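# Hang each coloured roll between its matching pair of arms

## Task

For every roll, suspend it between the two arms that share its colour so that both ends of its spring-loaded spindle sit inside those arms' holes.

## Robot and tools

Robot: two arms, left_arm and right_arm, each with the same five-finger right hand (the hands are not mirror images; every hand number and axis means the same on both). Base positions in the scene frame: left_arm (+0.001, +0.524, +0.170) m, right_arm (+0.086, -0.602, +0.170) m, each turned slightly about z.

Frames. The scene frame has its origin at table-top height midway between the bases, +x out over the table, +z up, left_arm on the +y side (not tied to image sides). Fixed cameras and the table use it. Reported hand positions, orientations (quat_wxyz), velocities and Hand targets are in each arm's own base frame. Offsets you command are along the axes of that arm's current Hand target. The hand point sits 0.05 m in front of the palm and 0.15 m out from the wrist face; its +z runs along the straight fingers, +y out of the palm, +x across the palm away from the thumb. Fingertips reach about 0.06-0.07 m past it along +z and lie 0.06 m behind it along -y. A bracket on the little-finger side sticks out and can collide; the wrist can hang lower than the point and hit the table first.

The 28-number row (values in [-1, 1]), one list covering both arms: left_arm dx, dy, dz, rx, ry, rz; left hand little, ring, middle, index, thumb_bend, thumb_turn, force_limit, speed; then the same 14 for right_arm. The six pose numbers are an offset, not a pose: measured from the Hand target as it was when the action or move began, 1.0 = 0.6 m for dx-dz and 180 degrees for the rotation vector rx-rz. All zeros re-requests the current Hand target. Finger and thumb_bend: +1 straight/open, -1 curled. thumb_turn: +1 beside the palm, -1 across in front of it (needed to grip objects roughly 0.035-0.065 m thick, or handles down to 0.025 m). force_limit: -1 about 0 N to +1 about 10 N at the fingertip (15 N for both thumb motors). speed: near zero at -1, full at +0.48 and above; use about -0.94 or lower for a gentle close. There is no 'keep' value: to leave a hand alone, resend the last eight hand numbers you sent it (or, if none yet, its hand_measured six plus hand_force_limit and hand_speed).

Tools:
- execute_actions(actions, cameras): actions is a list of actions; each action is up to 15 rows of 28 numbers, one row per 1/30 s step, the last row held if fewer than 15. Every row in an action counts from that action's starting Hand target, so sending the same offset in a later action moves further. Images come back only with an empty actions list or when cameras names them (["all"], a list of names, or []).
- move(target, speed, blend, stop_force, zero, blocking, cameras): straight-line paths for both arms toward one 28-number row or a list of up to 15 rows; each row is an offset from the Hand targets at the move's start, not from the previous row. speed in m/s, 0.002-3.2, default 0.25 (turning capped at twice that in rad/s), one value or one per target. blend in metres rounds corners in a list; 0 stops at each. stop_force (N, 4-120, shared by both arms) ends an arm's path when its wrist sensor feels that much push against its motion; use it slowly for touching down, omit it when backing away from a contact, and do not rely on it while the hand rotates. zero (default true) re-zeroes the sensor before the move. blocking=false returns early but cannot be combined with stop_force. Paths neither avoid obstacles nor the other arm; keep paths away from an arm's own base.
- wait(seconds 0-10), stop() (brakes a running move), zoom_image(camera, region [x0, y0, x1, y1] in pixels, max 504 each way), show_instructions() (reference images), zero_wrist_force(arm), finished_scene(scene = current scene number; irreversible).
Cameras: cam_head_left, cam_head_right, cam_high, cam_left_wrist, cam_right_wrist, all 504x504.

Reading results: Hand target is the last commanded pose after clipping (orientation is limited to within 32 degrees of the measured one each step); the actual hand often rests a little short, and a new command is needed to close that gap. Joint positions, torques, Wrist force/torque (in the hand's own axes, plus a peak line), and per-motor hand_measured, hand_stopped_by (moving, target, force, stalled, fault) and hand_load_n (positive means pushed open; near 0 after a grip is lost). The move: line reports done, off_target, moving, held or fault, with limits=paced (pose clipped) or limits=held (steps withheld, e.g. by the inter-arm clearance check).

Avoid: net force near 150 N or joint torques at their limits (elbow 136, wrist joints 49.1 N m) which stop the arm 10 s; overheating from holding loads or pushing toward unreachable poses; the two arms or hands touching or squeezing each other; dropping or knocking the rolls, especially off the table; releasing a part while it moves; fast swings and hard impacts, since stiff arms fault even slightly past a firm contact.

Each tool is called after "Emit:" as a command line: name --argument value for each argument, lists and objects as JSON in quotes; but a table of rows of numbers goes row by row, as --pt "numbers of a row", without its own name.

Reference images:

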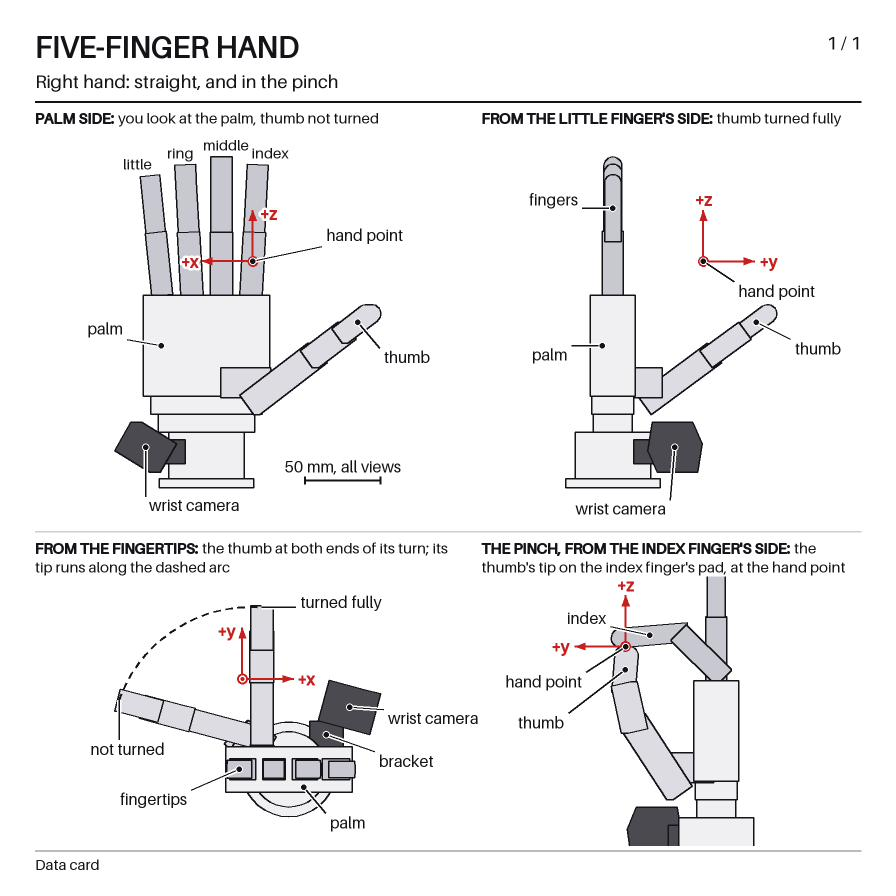

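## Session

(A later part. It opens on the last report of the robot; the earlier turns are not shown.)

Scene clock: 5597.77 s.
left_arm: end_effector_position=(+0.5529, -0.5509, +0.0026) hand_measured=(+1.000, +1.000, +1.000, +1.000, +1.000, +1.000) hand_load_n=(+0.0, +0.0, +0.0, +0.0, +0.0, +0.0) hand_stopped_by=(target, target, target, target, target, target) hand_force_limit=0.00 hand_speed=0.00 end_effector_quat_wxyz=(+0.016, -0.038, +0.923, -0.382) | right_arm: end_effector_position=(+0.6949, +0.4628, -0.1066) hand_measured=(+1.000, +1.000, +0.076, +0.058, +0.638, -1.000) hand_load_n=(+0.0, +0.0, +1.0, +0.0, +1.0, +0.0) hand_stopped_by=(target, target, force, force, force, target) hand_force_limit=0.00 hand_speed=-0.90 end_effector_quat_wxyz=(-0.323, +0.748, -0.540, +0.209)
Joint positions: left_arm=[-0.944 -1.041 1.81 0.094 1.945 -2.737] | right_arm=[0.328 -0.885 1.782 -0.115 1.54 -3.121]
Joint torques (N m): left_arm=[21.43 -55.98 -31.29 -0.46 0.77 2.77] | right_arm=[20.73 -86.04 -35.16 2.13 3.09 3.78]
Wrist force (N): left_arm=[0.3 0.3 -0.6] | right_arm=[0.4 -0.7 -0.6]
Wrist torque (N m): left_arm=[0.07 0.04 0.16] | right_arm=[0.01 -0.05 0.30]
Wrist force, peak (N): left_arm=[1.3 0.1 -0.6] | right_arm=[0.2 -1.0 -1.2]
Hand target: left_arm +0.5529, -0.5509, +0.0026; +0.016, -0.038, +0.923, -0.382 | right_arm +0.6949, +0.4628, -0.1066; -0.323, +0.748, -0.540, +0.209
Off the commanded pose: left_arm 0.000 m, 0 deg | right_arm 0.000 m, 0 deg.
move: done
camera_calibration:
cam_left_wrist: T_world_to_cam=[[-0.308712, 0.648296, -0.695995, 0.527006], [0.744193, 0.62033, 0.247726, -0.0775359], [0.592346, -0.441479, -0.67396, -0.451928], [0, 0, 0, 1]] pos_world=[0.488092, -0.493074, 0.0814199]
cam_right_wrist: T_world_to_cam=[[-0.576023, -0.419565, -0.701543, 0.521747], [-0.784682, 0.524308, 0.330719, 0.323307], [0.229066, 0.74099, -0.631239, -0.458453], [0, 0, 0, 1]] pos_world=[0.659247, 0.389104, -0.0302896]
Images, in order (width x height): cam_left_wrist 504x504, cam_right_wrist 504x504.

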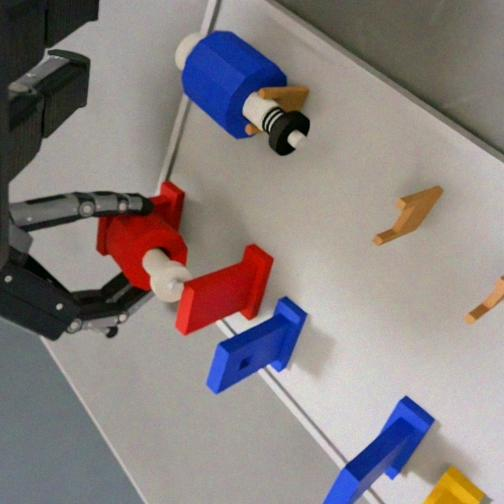

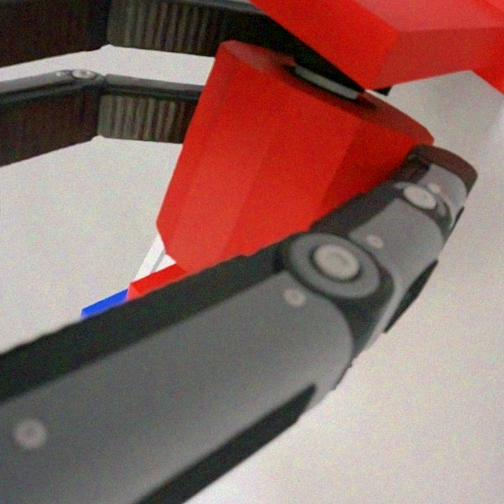

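Emit:
move --target '[-0.23743,-0.0137,0.10633,-0.1389,0,0,-0.7,-0.7,-0.7,1,1,1,0,0,0,0,0,0,0,0,1,1,-0.25,-0.25,0.1,-1,0.0,-0.9]' --speed 0.06 --cameras '["cam_head_left","cam_head_right","cam_left_wrist"]'

Emit:
zoom_image --camera "cam_head_right" --region '[300, 325, 350, 375]'

Emit:
zoom_image --camera "cam_head_left" --region '[295, 325, 345, 375]'

Scene clock: 5665.30 s.
left_arm: end_effector_position=(+0.6854, -0.5861, -0.0330) hand_measured=(-0.700, -0.700, -0.700, +1.000, +1.000, +1.000) hand_load_n=(+0.0, +0.0, +0.0, +0.0, +0.0, +0.0) hand_stopped_by=(target, target, target, target, target, target) hand_force_limit=0.00 hand_speed=0.00 end_effector_quat_wxyz=(+0.008, -0.040, +0.980, -0.193) | right_arm: end_effector_position=(+0.6949, +0.4628, -0.1066) hand_measured=(+1.000, +1.000, +0.076, +0.058, +0.638, -1.000) hand_load_n=(+0.0, +0.0, +0.5, +0.0, +1.0, +0.5) hand_stopped_by=(target, target, force, force, force, target) hand_force_limit=0.00 hand_speed=-0.90 end_effector_quat_wxyz=(-0.323, +0.748, -0.540, +0.209)
Joint positions: left_arm=[-0.902 -0.718 1.287 0.672 1.782 -2.591] | right_arm=[0.328 -0.885 1.782 -0.115 1.54 -3.121]
Joint torques (N m): left_arm=[19.18 -105.31 -21.47 0.44 0.2 1.22] | right_arm=[17.77 -86.94 -35.63 1.98 3.04 3.85]
Wrist force (N): left_arm=[0.4 0.9 -0.3] | right_arm=[0.2 -0.6 -1.1]
Wrist torque (N m): left_arm=[0.15 0.00 0.12] | right_arm=[0.06 -0.01 0.29]
Wrist force, peak (N): left_arm=[0.7 1.4 -0.5] | right_arm=[0.3 -0.7 -1.3]
Hand target: left_arm +0.6854, -0.5861, -0.0330; +0.008, -0.040, +0.980, -0.193 (not the last commanded pose) | right_arm +0.6949, +0.4628, -0.1066; -0.323, +0.748, -0.540, +0.209
Off the commanded pose: left_arm 0.015 m, 2 deg | right_arm 0.000 m, 0 deg.
move: held (left_arm; a check stopped the path); limits=held
pose unreachable (left arm): on one or more control steps of this call, first in action 0 (counted from 0), this arm could not follow its commanded pose, so it was not sent that pose on those steps. It may still have moved: this result reports where it is.
cause: moving toward the commanded pose would bring a part of the arm too close to another arm (a part of this arm just beyond joint 3 (elbow) and a part of the right arm just beyond its joint 4 (wrist 1), 9 mm apart when this arm was first held).
camera_calibration:
cam_left_wrist: T_world_to_cam=[[-0.326613, 0.863863, -0.383489, 0.714893], [0.755447, 0.482435, 0.443347, -0.227555], [0.568, -0.144903, -0.810172, -0.384048], [0, 0, 0, 1]] pos_world=[0.623539, -0.563439, 0.0638945]
Images, in order (width x height): cam_head_left 504x504, cam_head_right 504x504, cam_left_wrist 504x504.

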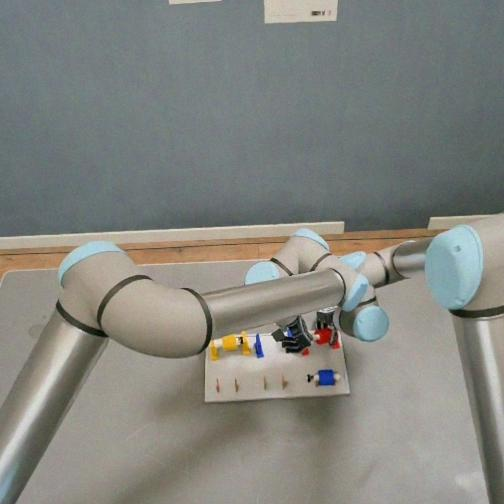

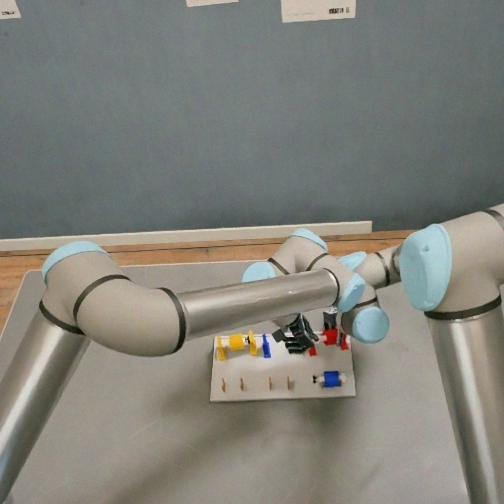

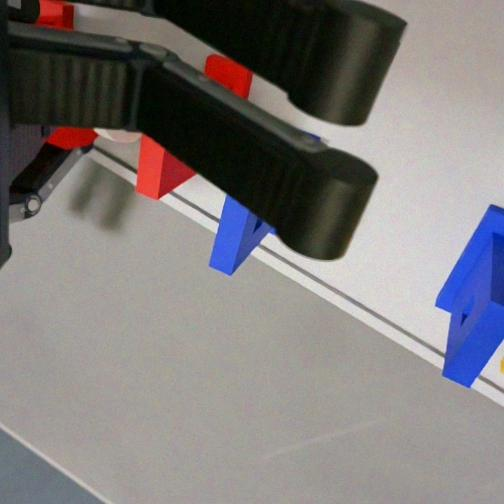

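Scaled by 10.080 from the camera's 504x504 image, which has a finer 720x720 frame.

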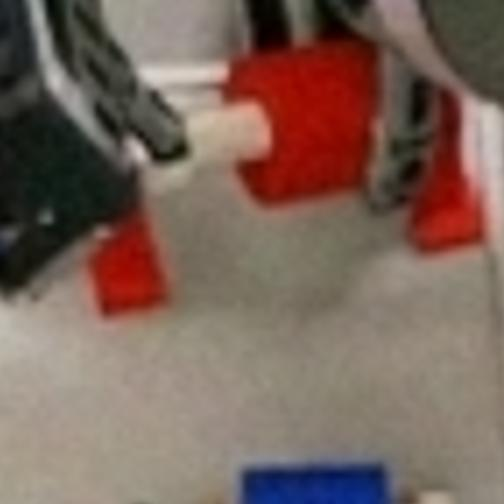

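Scaled by 10.080 from the camera's 504x504 image, which has a finer 720x720 frame.

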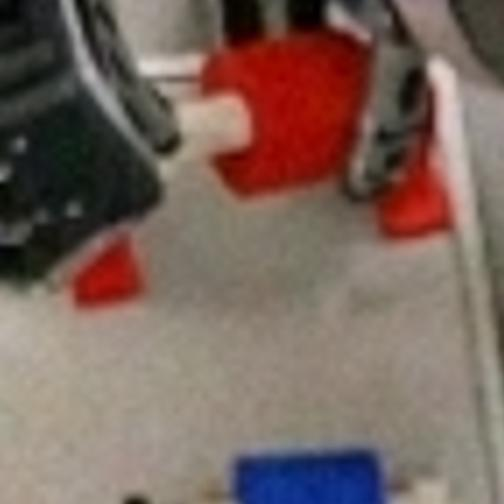

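Emit:
move --target '[-0.02298,0.0217,0.04418,0.125,0,0,-0.7,-0.7,-0.7,1,1,1,0,0,0,0,0,0,0,0,1,1,-0.25,-0.25,0.1,-1,0.0,-0.9]' --speed 0.05 --cameras '["cam_head_left","cam_head_right"]'

Emit:
zoom_image --camera "cam_head_right" --region '[300, 325, 350, 375]'

Emit:
zoom_image --camera "cam_head_left" --region '[295, 325, 345, 375]'

Scene clock: 5683.73 s.
left_arm: end_effector_position=(+0.6991, -0.5828, -0.0624) hand_measured=(-0.700, -0.700, -0.700, +1.000, +1.000, +1.000) hand_load_n=(+0.0, +0.5, +0.0, +0.0, +0.0, -0.5) hand_stopped_by=(target, target, target, target, target, target) hand_force_limit=0.00 hand_speed=0.00 end_effector_quat_wxyz=(+0.016, -0.038, +0.924, -0.381) | right_arm: end_effector_position=(+0.6949, +0.4628, -0.1066) hand_measured=(+1.000, +1.000, +0.076, +0.058, +0.638, -1.000) hand_load_n=(+0.0, +0.0, +1.0, +0.0, +1.0, +0.5) hand_stopped_by=(target, target, force, force, force, target) hand_force_limit=0.00 hand_speed=-0.90 end_effector_quat_wxyz=(-0.323, +0.748, -0.540, +0.209)
Joint positions: left_arm=[-0.813 -0.789 1.498 0.201 2.027 -2.625] | right_arm=[0.328 -0.885 1.782 -0.115 1.54 -3.121]
Joint torques (N m): left_arm=[-12.05 -89.93 -35.12 4.95 -2.17 1.72] | right_arm=[18.53 -85.15 -35.42 1.98 3.21 3.58]
Wrist force (N): left_arm=[0.4 0.4 -0.7] | right_arm=[0.3 -0.5 -0.8]
Wrist torque (N m): left_arm=[0.14 0.00 0.28] | right_arm=[0.06 -0.04 0.30]
Wrist force, peak (N): left_arm=[0.7 1.3 -0.7] | right_arm=[0.1 -1.1 -1.2]
Hand target: left_arm +0.6990, -0.5830, -0.0624; +0.016, -0.038, +0.924, -0.381 | right_arm +0.6949, +0.4628, -0.1066; -0.323, +0.748, -0.540, +0.209
Off the commanded pose: left_arm 0.000 m, 0 deg | right_arm 0.000 m, 0 deg.
move: done
Images, in order (width x height): cam_head_left 504x504, cam_head_right 504x504.

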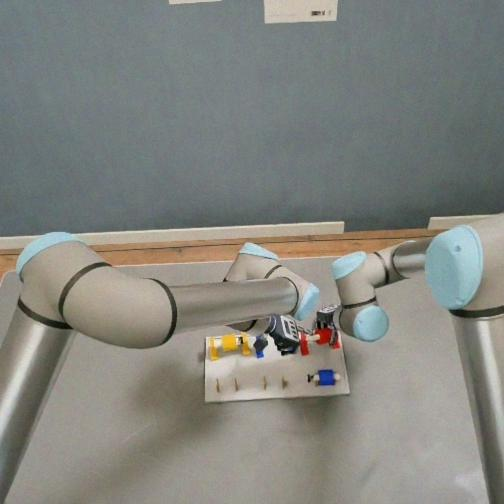

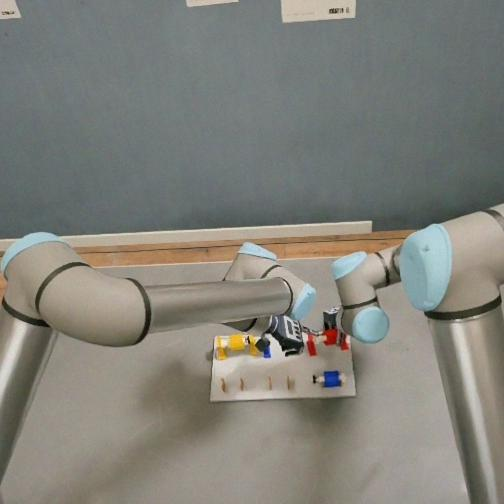

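Scaled by 10.080 from the camera's 504x504 image, which has a finer 720x720 frame.

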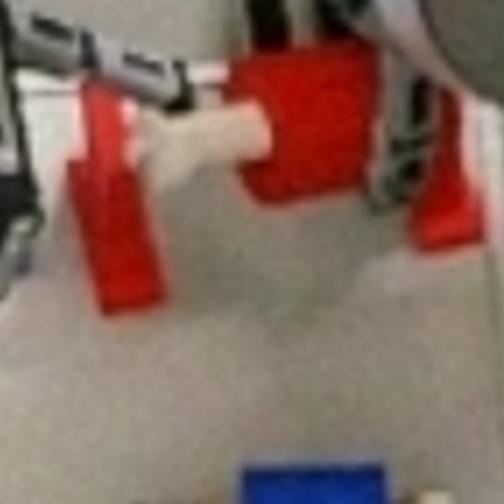

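Scaled by 10.080 from the camera's 504x504 image, which has a finer 720x720 frame.

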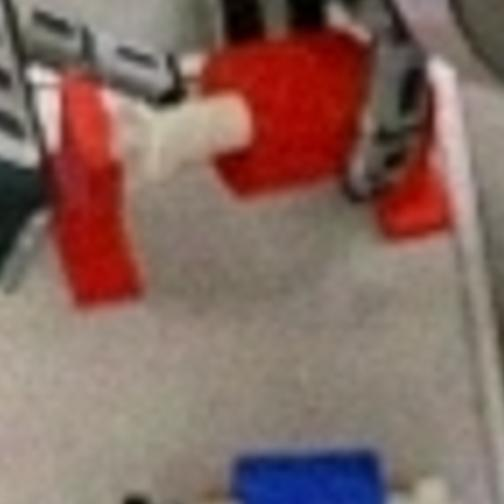

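Emit:
move --target '[0,0.0259,0.0259,0,0,0,-0.7,-0.7,-0.7,1,1,1,0,0,0,0,0,0,0,0,1,1,-0.25,-0.25,0.1,-1,0.0,-0.9]' --speed 0.012 --stop_force 4 --cameras '["cam_head_left","cam_head_right"]'

Emit:
zoom_image --camera "cam_head_right" --region '[300, 325, 350, 375]'

Emit:
zoom_image --camera "cam_head_left" --region '[295, 325, 345, 375]'

Scene clock: 5700.60 s.
left_arm: end_effector_position=(+0.6990, -0.5830, -0.0798) hand_measured=(-0.700, -0.700, -0.700, +1.000, +1.000, +1.000) hand_load_n=(+0.0, +0.0, +0.0, +0.5, +0.0, +0.0) hand_stopped_by=(target, target, target, target, target, target) hand_force_limit=0.00 hand_speed=0.00 end_effector_quat_wxyz=(+0.016, -0.038, +0.924, -0.381) | right_arm: end_effector_position=(+0.6949, +0.4628, -0.1066) hand_measured=(+1.000, +1.000, +0.076, +0.058, +0.638, -1.000) hand_load_n=(+0.0, +0.0, +0.5, +0.0, +0.5, +0.0) hand_stopped_by=(target, target, force, force, force, target) hand_force_limit=0.00 hand_speed=-0.90 end_effector_quat_wxyz=(-0.323, +0.748, -0.540, +0.209)
Joint positions: left_arm=[-0.813 -0.77 1.501 0.18 2.027 -2.625] | right_arm=[0.328 -0.885 1.782 -0.115 1.54 -3.121]
Joint torques (N m): left_arm=[3.3 -98.29 -29.98 6.01 -0.31 1.64] | right_arm=[18.85 -85.26 -35.63 1.88 2.94 3.78]
Wrist force (N): left_arm=[0.5 -3.1 -3.6] | right_arm=[0.0 -0.9 -0.6]
Wrist torque (N m): left_arm=[0.52 -0.02 0.28] | right_arm=[-0.01 -0.02 0.27]
Wrist force, peak (N): left_arm=[1.6 -5.5 -9.0] | right_arm=[0.3 -0.9 -1.0]
Hand target: left_arm +0.6990, -0.5830, -0.0798; +0.016, -0.038, +0.924, -0.381 (not the last commanded pose) | right_arm +0.6949, +0.4628, -0.1066; -0.323, +0.748, -0.540, +0.209
Off the commanded pose: left_arm 0.005 m, 0 deg | right_arm 0.000 m, 0 deg.
move: contact (left_arm)
Images, in order (width x height): cam_head_left 504x504, cam_head_right 504x504.

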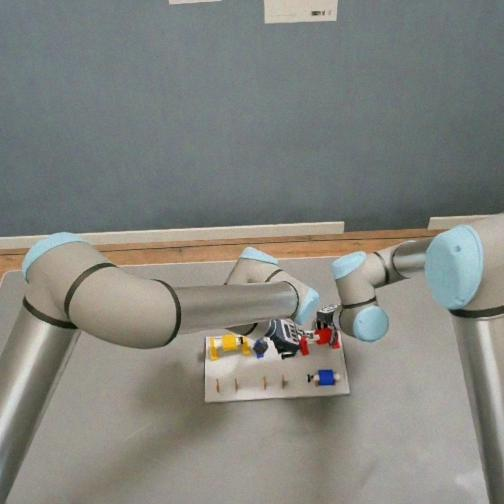

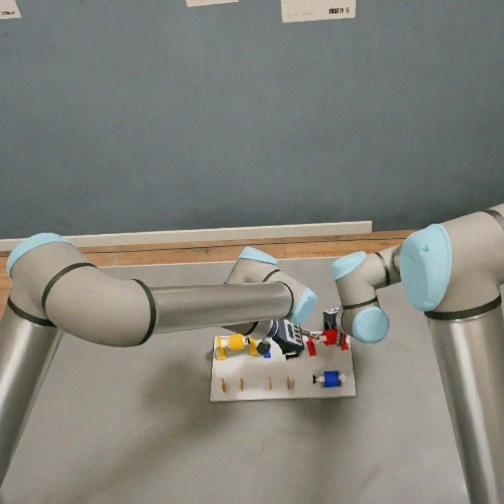

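Scaled by 10.080 from the camera's 504x504 image, which has a finer 720x720 frame.

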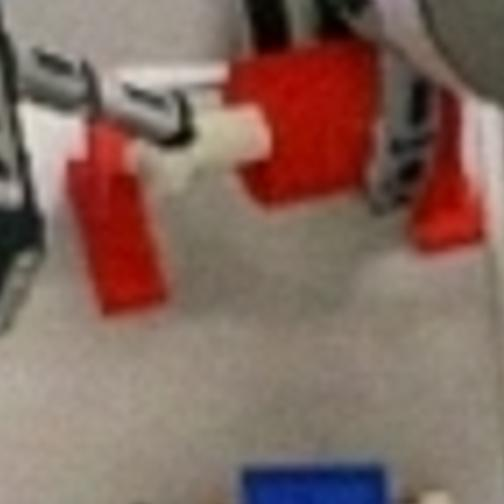

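Scaled by 10.080 from the camera's 504x504 image, which has a finer 720x720 frame.

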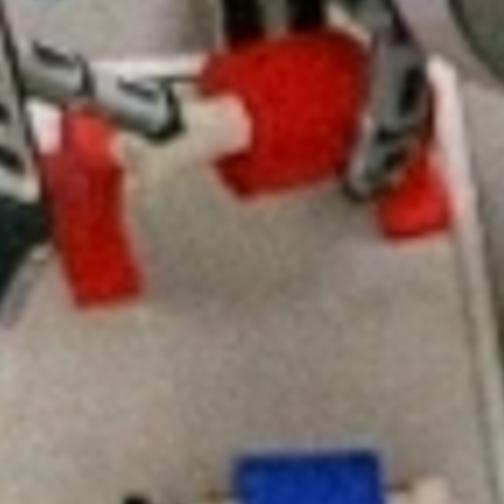

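Emit:
move --target '[-0.00333,0.006,0.0058,0,0,0,-0.7,-0.7,-0.7,1,1,1,0,0,0,0,0,0,0,0,1,1,-0.25,-0.25,0.1,-1,0.0,-0.9]' --speed 0.01 --stop_force 12 --cameras '["cam_head_left","cam_head_right"]'

Emit:
zoom_image --camera "cam_head_right" --region '[300, 325, 350, 375]'

Scene clock: 5708.40 s.
left_arm: end_effector_position=(+0.6993, -0.5831, -0.0806) hand_measured=(-0.700, -0.700, -0.700, +1.000, +1.000, +1.000) hand_load_n=(+0.0, +0.5, +0.0, +1.5, +0.0, -0.5) hand_stopped_by=(target, target, target, target, target, target) hand_force_limit=0.00 hand_speed=0.00 end_effector_quat_wxyz=(+0.016, -0.038, +0.924, -0.381) | right_arm: end_effector_position=(+0.6949, +0.4628, -0.1066) hand_measured=(+1.000, +1.000, +0.076, +0.058, +0.638, -1.000) hand_load_n=(+0.0, +0.0, +0.5, +0.0, +1.0, +0.0) hand_stopped_by=(target, target, force, force, force, target) hand_force_limit=0.00 hand_speed=-0.90 end_effector_quat_wxyz=(-0.323, +0.748, -0.540, +0.209)
Joint positions: left_arm=[-0.813 -0.769 1.5 0.179 2.027 -2.625] | right_arm=[0.328 -0.885 1.782 -0.115 1.54 -3.121]
Joint torques (N m): left_arm=[-13.87 -90.17 -12.83 6.9 -3.75 -2.83] | right_arm=[18.16 -86.14 -35.36 2.03 2.94 3.71]
Wrist force (N): left_arm=[1.8 -10.5 -10.1] | right_arm=[0.1 -0.5 -1.1]
Wrist torque (N m): left_arm=[1.40 0.04 0.34] | right_arm=[0.07 -0.01 0.28]
Wrist force, peak (N): left_arm=[4.5 -13.3 -17.1] | right_arm=[0.1 -0.7 -1.5]
Hand target: left_arm +0.6993, -0.5831, -0.0806; +0.016, -0.038, +0.924, -0.381 (not the last commanded pose) | right_arm +0.6949, +0.4628, -0.1066; -0.323, +0.748, -0.540, +0.209
Off the commanded pose: left_arm 0.005 m, 0 deg | right_arm 0.000 m, 0 deg.
move: contact (left_arm)
Images, in order (width x height): cam_head_left 504x504, cam_head_right 504x504.

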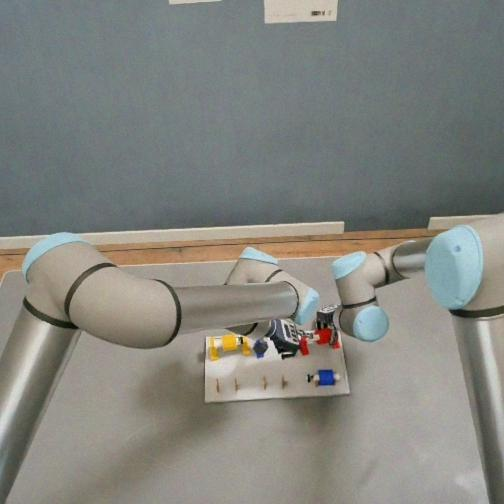

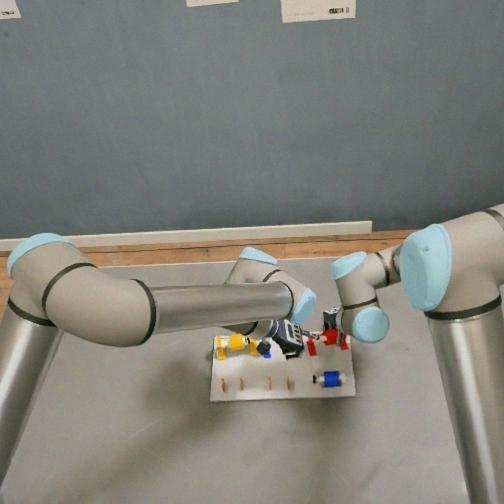

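Scaled by 10.080 from the camera's 504x504 image, which has a finer 720x720 frame.

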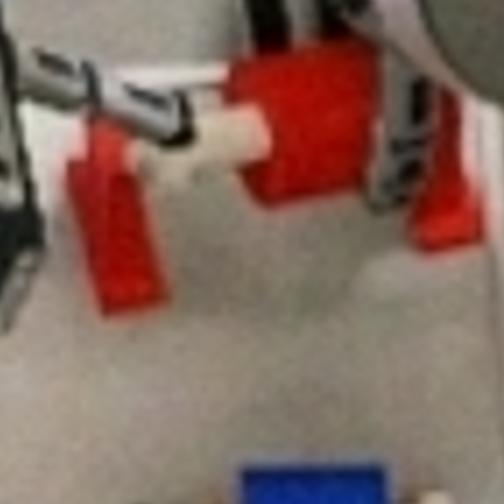

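Emit:
wait --seconds 0.1 --cameras '["cam_right_wrist","cam_left_wrist"]'

Emit:
zoom_image --camera "cam_right_wrist" --region '[210, 0, 450, 170]'

Scene clock: 5749.67 s.
left_arm: end_effector_position=(+0.6993, -0.5831, -0.0806) hand_measured=(-0.700, -0.700, -0.700, +1.000, +1.000, +1.000) hand_load_n=(+0.0, +0.5, +0.0, +2.0, +0.0, -0.5) hand_stopped_by=(target, target, target, target, target, target) hand_force_limit=0.00 hand_speed=0.00 end_effector_quat_wxyz=(+0.016, -0.038, +0.924, -0.381) | right_arm: end_effector_position=(+0.6949, +0.4628, -0.1066) hand_measured=(+1.000, +1.000, +0.076, +0.058, +0.638, -1.000) hand_load_n=(-0.5, +0.0, +1.0, +0.0, +1.0, +0.0) hand_stopped_by=(target, target, force, force, force, target) hand_force_limit=0.00 hand_speed=-0.90 end_effector_quat_wxyz=(-0.323, +0.748, -0.540, +0.209)
Joint positions: left_arm=[-0.813 -0.769 1.5 0.179 2.027 -2.625] | right_arm=[0.328 -0.885 1.782 -0.115 1.54 -3.121]
Joint torques (N m): left_arm=[-15.18 -88.73 -14.08 6.78 -1.78 -2.98] | right_arm=[19.3 -87.26 -34.79 1.83 3 3.62]
Wrist force (N): left_arm=[1.4 -9.9 -9.9] | right_arm=[0.2 -0.7 -0.9]
Wrist torque (N m): left_arm=[1.45 0.11 0.33] | right_arm=[0.04 -0.03 0.29]
Wrist force, peak (N): left_arm=[1.4 -10.6 -10.3] | right_arm=[0.1 -0.6 -1.3]
Hand target: left_arm +0.6993, -0.5831, -0.0806; +0.016, -0.038, +0.924, -0.381 (not the last commanded pose) | right_arm +0.6949, +0.4628, -0.1066; -0.323, +0.748, -0.540, +0.209
Off the commanded pose: left_arm 0.005 m, 0 deg | right_arm 0.000 m, 0 deg.
wait: 0.10 s; at rest from the start
camera_calibration:
cam_left_wrist: T_world_to_cam=[[-0.308763, 0.650201, -0.694193, 0.536407], [0.744255, 0.619616, 0.24932, -0.146219], [0.592241, -0.439676, -0.67523, -0.607936], [0, 0, 0, 1]] pos_world=[0.634492, -0.525468, -0.00167073]
cam_right_wrist: T_world_to_cam=[[-0.576023, -0.419565, -0.701543, 0.521747], [-0.784682, 0.524308, 0.330719, 0.323307], [0.229066, 0.74099, -0.631239, -0.458453], [0, 0, 0, 1]] pos_world=[0.659247, 0.389104, -0.0302896]
Images, in order (width x height): cam_left_wrist 504x504, cam_right_wrist 504x504.

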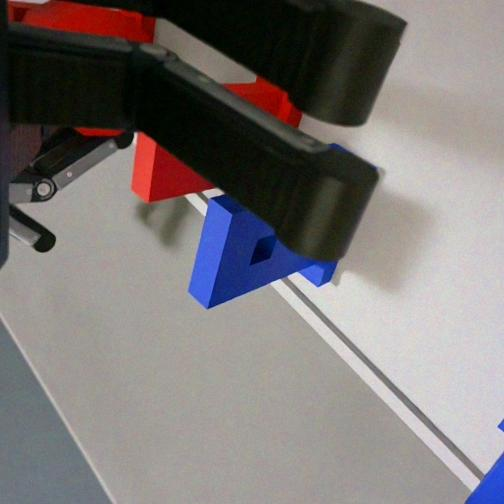

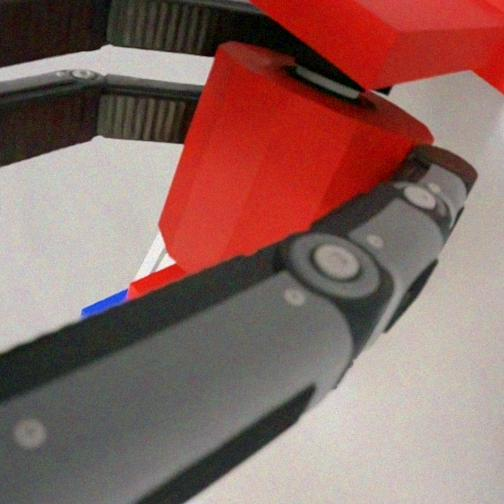

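Scaled by 2.100 from the camera's 504x504 image, which has a finer 720x720 frame.

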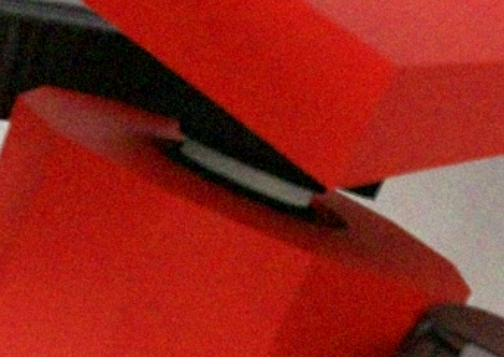

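Emit:
move --pt "0 -0.0353 -0.03535 0 0 0 -0.7 -0.7 -0.7 1 1 1 0 0 0 0 0 0 0 0 1 1 -0.25 -0.25 0.1 -1 0.0 -0.9" --pt "0.16162 -0.02283 -0.0964 0 0 0 -0.7 -0.7 -0.7 1 1 1 0 0 0 0 0 0 0 0 1 1 -0.25 -0.25 0.1 -1 0.0 -0.9" --pt "0.3263 -0.04527 -0.00565 0 0 0 1 1 1 1 1 1 0 0 0 0 0 0 0 0 1 1 -0.25 -0.25 0.1 -1 0.0 -0.9" --speed '[0.03,0.08,0.08]' --blend '[0.01,0.02,0]' --cameras '["cam_left_wrist"]'

Emit:
zoom_image --camera "cam_left_wrist" --region '[100, 100, 320, 320]'

Scene clock: 5770.83 s.
left_arm: end_effector_position=(+0.5056, -0.6160, -0.0591) hand_measured=(+1.000, +1.000, +1.000, +1.000, +1.000, +1.000) hand_load_n=(+0.0, +0.0, +0.0, +0.0, +0.0, +0.0) hand_stopped_by=(target, target, target, target, target, target) hand_force_limit=0.00 hand_speed=0.00 end_effector_quat_wxyz=(+0.016, -0.038, +0.924, -0.381) | right_arm: end_effector_position=(+0.6949, +0.4628, -0.1066) hand_measured=(+1.000, +1.000, +0.076, +0.058, +0.638, -1.000) hand_load_n=(-0.5, +0.0, +0.5, +0.0, +0.5, +0.0) hand_stopped_by=(target, target, force, force, force, target) hand_force_limit=0.00 hand_speed=-0.90 end_effector_quat_wxyz=(-0.323, +0.748, -0.540, +0.209)
Joint positions: left_arm=[-1.063 -0.961 1.812 -0.016 1.866 -2.83] | right_arm=[0.328 -0.885 1.782 -0.115 1.54 -3.121]
Joint torques (N m): left_arm=[21.63 -86.12 -30.47 3.8 0.99 2.43] | right_arm=[17.92 -87.03 -35.38 1.78 3.14 3.44]
Wrist force (N): left_arm=[-0.2 -0.4 -1.4] | right_arm=[0.2 -0.3 -1.0]
Wrist torque (N m): left_arm=[0.03 0.14 0.12] | right_arm=[0.09 -0.03 0.30]
Wrist force, peak (N): left_arm=[1.7 -10.3 -10.3] | right_arm=[-0.1 -0.8 -1.3]
Hand target: left_arm +0.5056, -0.6160, -0.0591; +0.016, -0.038, +0.924, -0.381 | right_arm +0.6949, +0.4628, -0.1066; -0.323, +0.748, -0.540, +0.209
Off the commanded pose: left_arm 0.000 m, 0 deg | right_arm 0.000 m, 0 deg.
move: done
camera_calibration:
cam_left_wrist: T_world_to_cam=[[-0.308763, 0.650201, -0.694193, 0.512982], [0.744255, 0.619616, 0.24932, 0.0130298], [0.592241, -0.439676, -0.67523, -0.493211], [0, 0, 0, 1]] pos_world=[0.440792, -0.558468, 0.0198293]
Images, in order (width x height): cam_left_wrist 504x504.

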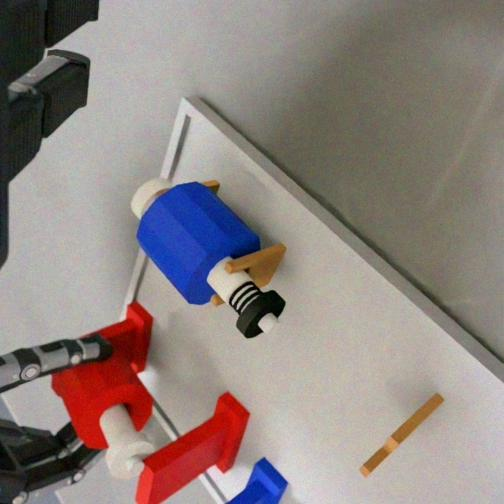

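Scaled by 2.291 from the camera's 504x504 image, which has a finer 720x720 frame.

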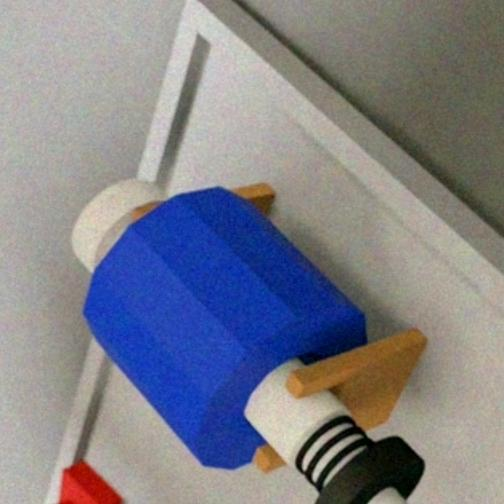

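Emit:
zoom_image --camera "cam_left_wrist" --region '[40, 360, 180, 500]'

Emit:
zoom_image --camera "cam_left_wrist" --region '[110, 420, 180, 490]'

Scaled by 3.600 from the camera's 504x504 image, which has a finer 720x720 frame.

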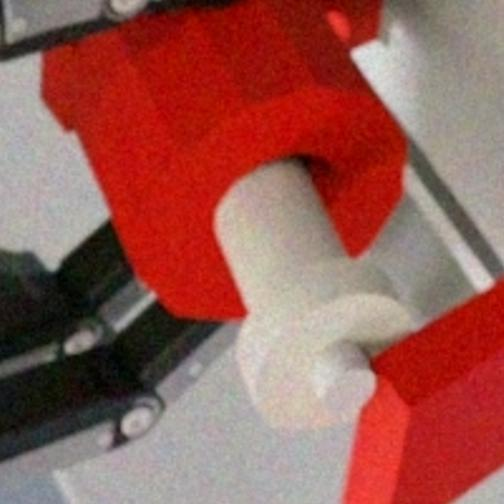

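Scaled by 7.200 from the camera's 504x504 image, which has a finer 720x720 frame.

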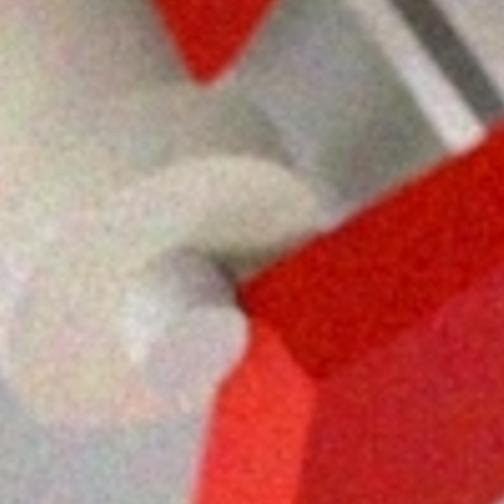

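Emit:
move --target '[0,0,0,0,0,0,1,1,1,1,1,1,0,0,-0.00035,0.00713,-0.00715,-0.00194,-0.03932,-0.03906,1,1,-0.25,-0.25,0.1,-1,0.0,-0.9]' --speed 0.015 --cameras '["cam_left_wrist","cam_right_wrist"]'

Emit:
zoom_image --camera "cam_left_wrist" --region '[20, 340, 184, 504]'

Scene clock: 5808.10 s.
left_arm: end_effector_position=(+0.5056, -0.6160, -0.0591) hand_measured=(+1.000, +1.000, +1.000, +1.000, +1.000, +1.000) hand_load_n=(+0.0, +0.0, +0.0, +0.0, +0.0, +0.0) hand_stopped_by=(target, target, target, target, target, target) hand_force_limit=0.00 hand_speed=0.00 end_effector_quat_wxyz=(+0.016, -0.038, +0.924, -0.381) | right_arm: end_effector_position=(+0.6891, +0.4610, -0.1066) hand_measured=(+1.000, +1.000, +0.076, +0.058, +0.638, -1.000) hand_load_n=(+0.0, +0.0, +0.5, +5.0, +0.0, +0.0) hand_stopped_by=(target, target, force, force, force, target) hand_force_limit=0.00 hand_speed=-0.90 end_effector_quat_wxyz=(-0.340, +0.793, -0.473, +0.180)
Joint positions: left_arm=[-1.063 -0.961 1.812 -0.016 1.866 -2.83] | right_arm=[0.29 -0.885 1.786 -0.103 1.391 -3.272]
Joint torques (N m): left_arm=[22.99 -72.43 -20.85 -0.83 -0.55 2.32] | right_arm=[-9.91 -78.53 -32.57 4.35 1.39 1.1]
Wrist force (N): left_arm=[0.0 -0.4 -1.4] | right_arm=[-0.5 -2.8 3.1]
Wrist torque (N m): left_arm=[0.04 0.12 0.13] | right_arm=[0.10 -0.01 0.36]
Wrist force, peak (N): left_arm=[-0.1 -0.6 -1.9] | right_arm=[1.9 -3.1 5.0]
Hand target: left_arm +0.5056, -0.6160, -0.0591; +0.016, -0.038, +0.924, -0.381 | right_arm +0.6891, +0.4610, -0.1066; -0.340, +0.793, -0.473, +0.180
Off the commanded pose: left_arm 0.000 m, 0 deg | right_arm 0.000 m, 0 deg.
move: done
camera_calibration:
cam_left_wrist: T_world_to_cam=[[-0.308763, 0.650201, -0.694193, 0.512982], [0.744255, 0.619616, 0.24932, 0.0130298], [0.592241, -0.439676, -0.67523, -0.493211], [0, 0, 0, 1]] pos_world=[0.440792, -0.558468, 0.0198293]
cam_right_wrist: T_world_to_cam=[[-0.494305, -0.513222, -0.701616, 0.504482], [-0.863866, 0.380022, 0.330633, 0.440747], [0.0969411, 0.769536, -0.631202, -0.377876], [0, 0, 0, 1]] pos_world=[0.666747, 0.382207, -0.0302892]
Images, in order (width x height): cam_left_wrist 504x504, cam_right_wrist 504x504.

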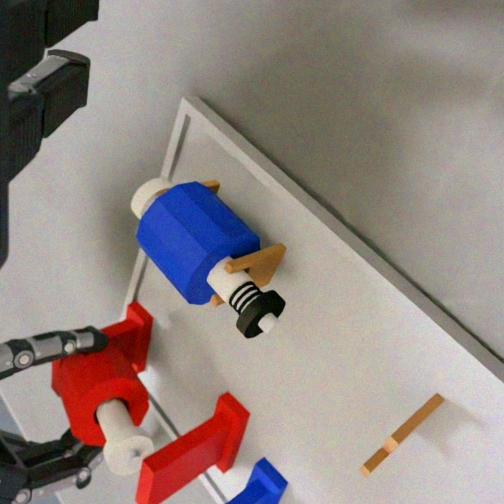

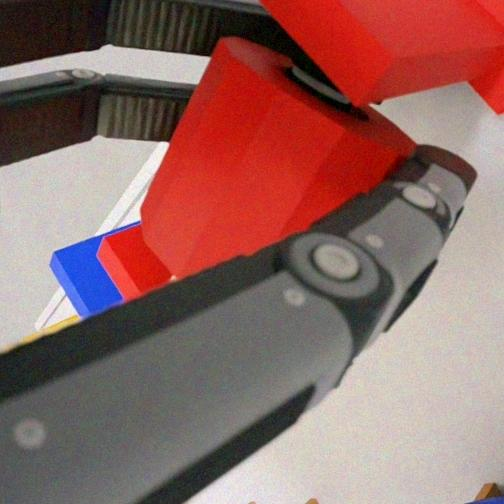

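Scaled by 3.073 from the camera's 504x504 image, which has a finer 720x720 frame.

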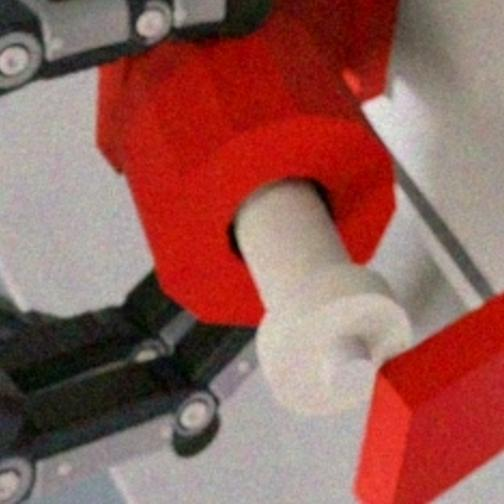

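Emit:
zoom_image --camera "cam_left_wrist" --region '[95, 420, 165, 490]'

Scaled by 7.200 from the camera's 504x504 image, which has a finer 720x720 frame.

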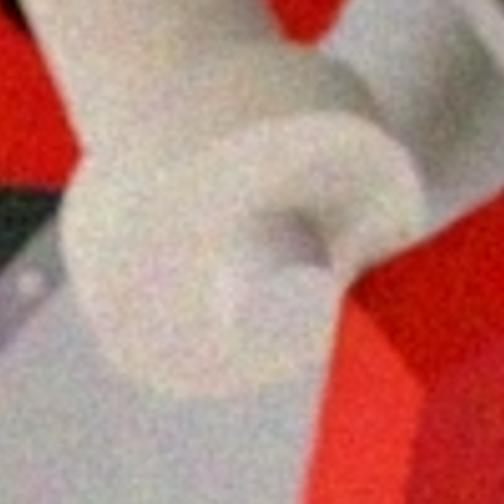

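Emit:
move --pt "-0.16433 0.02245 -0.09077 0 0 0 -0.7 -0.7 -0.7 1 1 1 0 0 0 0 0 0 0 0 1 1 -0.25 -0.25 0.1 -1 0.0 -0.9" --pt "-0.32877 0.02892 -0.01355 0 0 0 -0.7 -0.7 -0.7 1 1 1 0 0 0 0 0 0 0 0 1 1 -0.25 -0.25 0.1 -1 0.0 -0.9" --speed '[0.1,0.06]' --blend '[0.02,0]' --cameras '["cam_head_left","cam_head_right"]'

Emit:
zoom_image --camera "cam_head_right" --region '[300, 325, 350, 375]'

Emit:
zoom_image --camera "cam_head_left" --region '[295, 325, 345, 375]'

Scene clock: 5837.70 s.
left_arm: end_effector_position=(+0.7008, -0.5816, -0.0655) hand_measured=(-0.700, -0.700, -0.700, +1.000, +1.000, +1.000) hand_load_n=(+0.0, +0.0, +0.0, +0.0, +0.0, -0.5) hand_stopped_by=(target, target, target, target, target, target) hand_force_limit=0.00 hand_speed=0.00 end_effector_quat_wxyz=(+0.016, -0.038, +0.924, -0.381) | right_arm: end_effector_position=(+0.6891, +0.4610, -0.1066) hand_measured=(+1.000, +1.000, +0.076, +0.058, +0.638, -1.000) hand_load_n=(+0.0, +0.0, +0.5, +5.0, +0.0, +0.0) hand_stopped_by=(target, target, force, force, force, target) hand_force_limit=0.00 hand_speed=-0.90 end_effector_quat_wxyz=(-0.340, +0.793, -0.473, +0.180)
Joint positions: left_arm=[-0.81 -0.784 1.496 0.2 2.028 -2.623] | right_arm=[0.291 -0.885 1.786 -0.103 1.391 -3.272]
Joint torques (N m): left_arm=[-14.9 -102.21 -19.67 -1.37 -1.44 -3.04] | right_arm=[18.52 -89.57 -25.07 2 2.87 3.67]
Wrist force (N): left_arm=[-0.4 0.1 -1.4] | right_arm=[-0.7 -2.8 2.5]
Wrist torque (N m): left_arm=[0.13 0.15 0.10] | right_arm=[0.11 0.07 0.29]
Wrist force, peak (N): left_arm=[-0.7 -0.6 -2.1] | right_arm=[-0.4 -3.4 3.7]
Hand target: left_arm +0.7007, -0.5818, -0.0655; +0.016, -0.038, +0.924, -0.381 | right_arm +0.6891, +0.4610, -0.1066; -0.340, +0.793, -0.473, +0.180
Off the commanded pose: left_arm 0.000 m, 0 deg | right_arm 0.000 m, 0 deg.
move: done
Images, in order (width x height): cam_head_left 504x504, cam_head_right 504x504.

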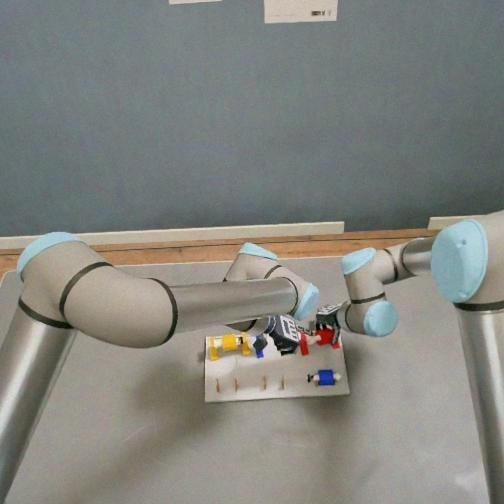

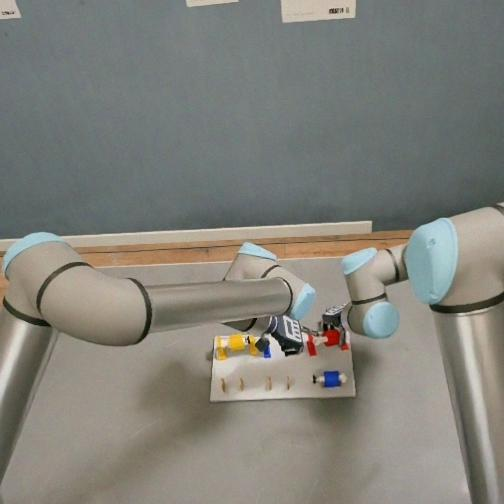

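Scaled by 10.080 from the camera's 504x504 image, which has a finer 720x720 frame.

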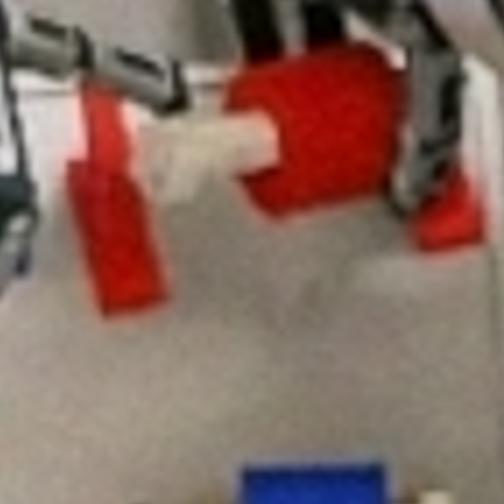

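Scaled by 10.080 from the camera's 504x504 image, which has a finer 720x720 frame.

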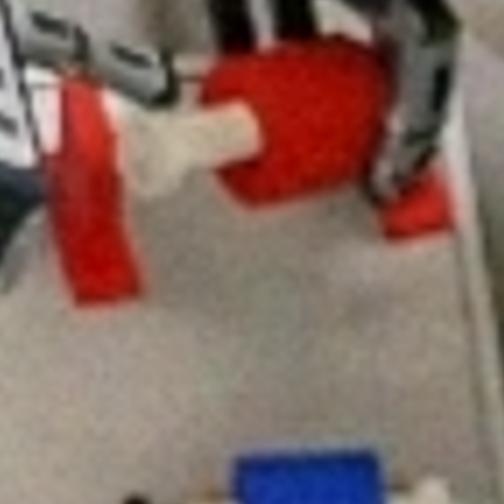

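Emit:
move --target '[0,0.0259,0.0259,0,0,0,-0.7,-0.7,-0.7,1,1,1,0,0,0,0,0,0,0,0,1,1,-0.25,-0.25,0.1,-1,0.0,-0.9]' --speed 0.01 --stop_force 7 --cameras '["cam_head_left","cam_head_right"]'

Emit:
zoom_image --camera "cam_head_right" --region '[300, 325, 350, 375]'

Emit:
zoom_image --camera "cam_head_left" --region '[295, 325, 345, 375]'

Scene clock: 5845.60 s.
left_arm: end_effector_position=(+0.7007, -0.5817, -0.0875) hand_measured=(-0.700, -0.700, -0.700, +1.000, +1.000, +1.000) hand_load_n=(+0.0, +0.0, +0.5, +0.5, -0.5, +0.0) hand_stopped_by=(target, target, target, target, target, target) hand_force_limit=0.00 hand_speed=0.00 end_effector_quat_wxyz=(+0.016, -0.038, +0.924, -0.381) | right_arm: end_effector_position=(+0.6891, +0.4610, -0.1066) hand_measured=(+1.000, +1.000, +0.076, +0.058, +0.638, -1.000) hand_load_n=(+0.0, +0.0, +0.0, +4.0, +0.5, +0.0) hand_stopped_by=(target, target, force, force, force, target) hand_force_limit=0.00 hand_speed=-0.90 end_effector_quat_wxyz=(-0.340, +0.793, -0.473, +0.180)
Joint positions: left_arm=[-0.811 -0.76 1.5 0.172 2.028 -2.623] | right_arm=[0.291 -0.885 1.786 -0.103 1.391 -3.272]
Joint torques (N m): left_arm=[21.8 -96.02 -22.97 5.36 0.18 2.13] | right_arm=[19.47 -89.27 -16.71 1.79 0.73 3.71]
Wrist force (N): left_arm=[0.4 -1.4 -3.5] | right_arm=[0.3 -0.4 1.8]
Wrist torque (N m): left_arm=[0.44 0.10 0.18] | right_arm=[0.08 0.01 0.32]
Wrist force, peak (N): left_arm=[1.4 -3.1 -3.9] | right_arm=[-0.2 -3.5 3.4]
Hand target: left_arm +0.7007, -0.5817, -0.0874; +0.016, -0.038, +0.924, -0.381 | right_arm +0.6891, +0.4610, -0.1066; -0.340, +0.793, -0.473, +0.180
Off the commanded pose: left_arm 0.000 m, 0 deg | right_arm 0.000 m, 0 deg.
move: done
Images, in order (width x height): cam_head_left 504x504, cam_head_right 504x504.

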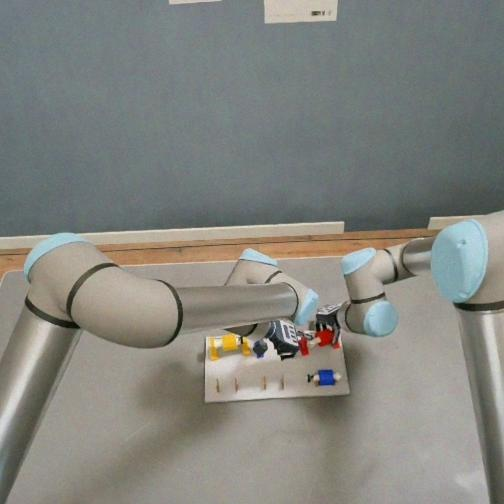

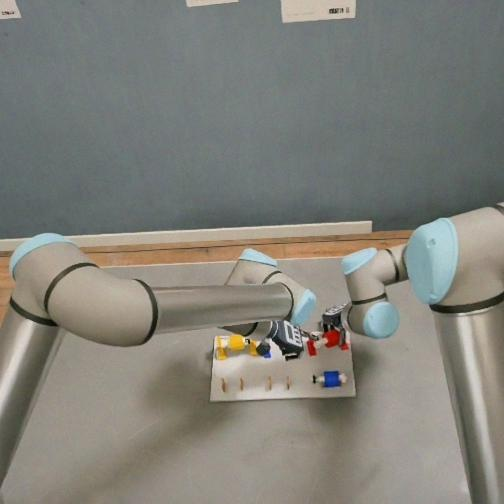

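Scaled by 10.080 from the camera's 504x504 image, which has a finer 720x720 frame.

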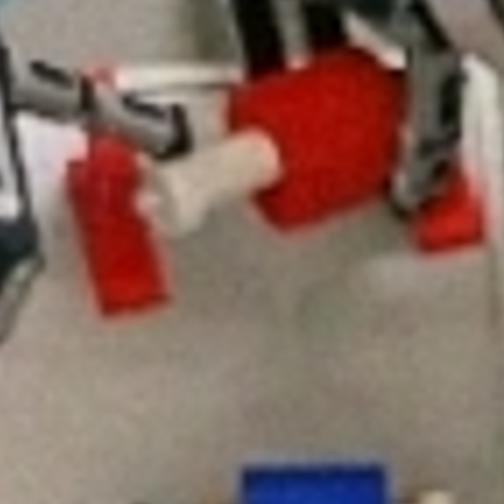

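Scaled by 10.080 from the camera's 504x504 image, which has a finer 720x720 frame.

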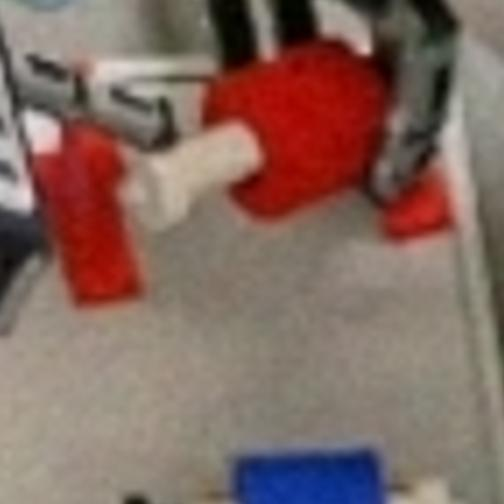

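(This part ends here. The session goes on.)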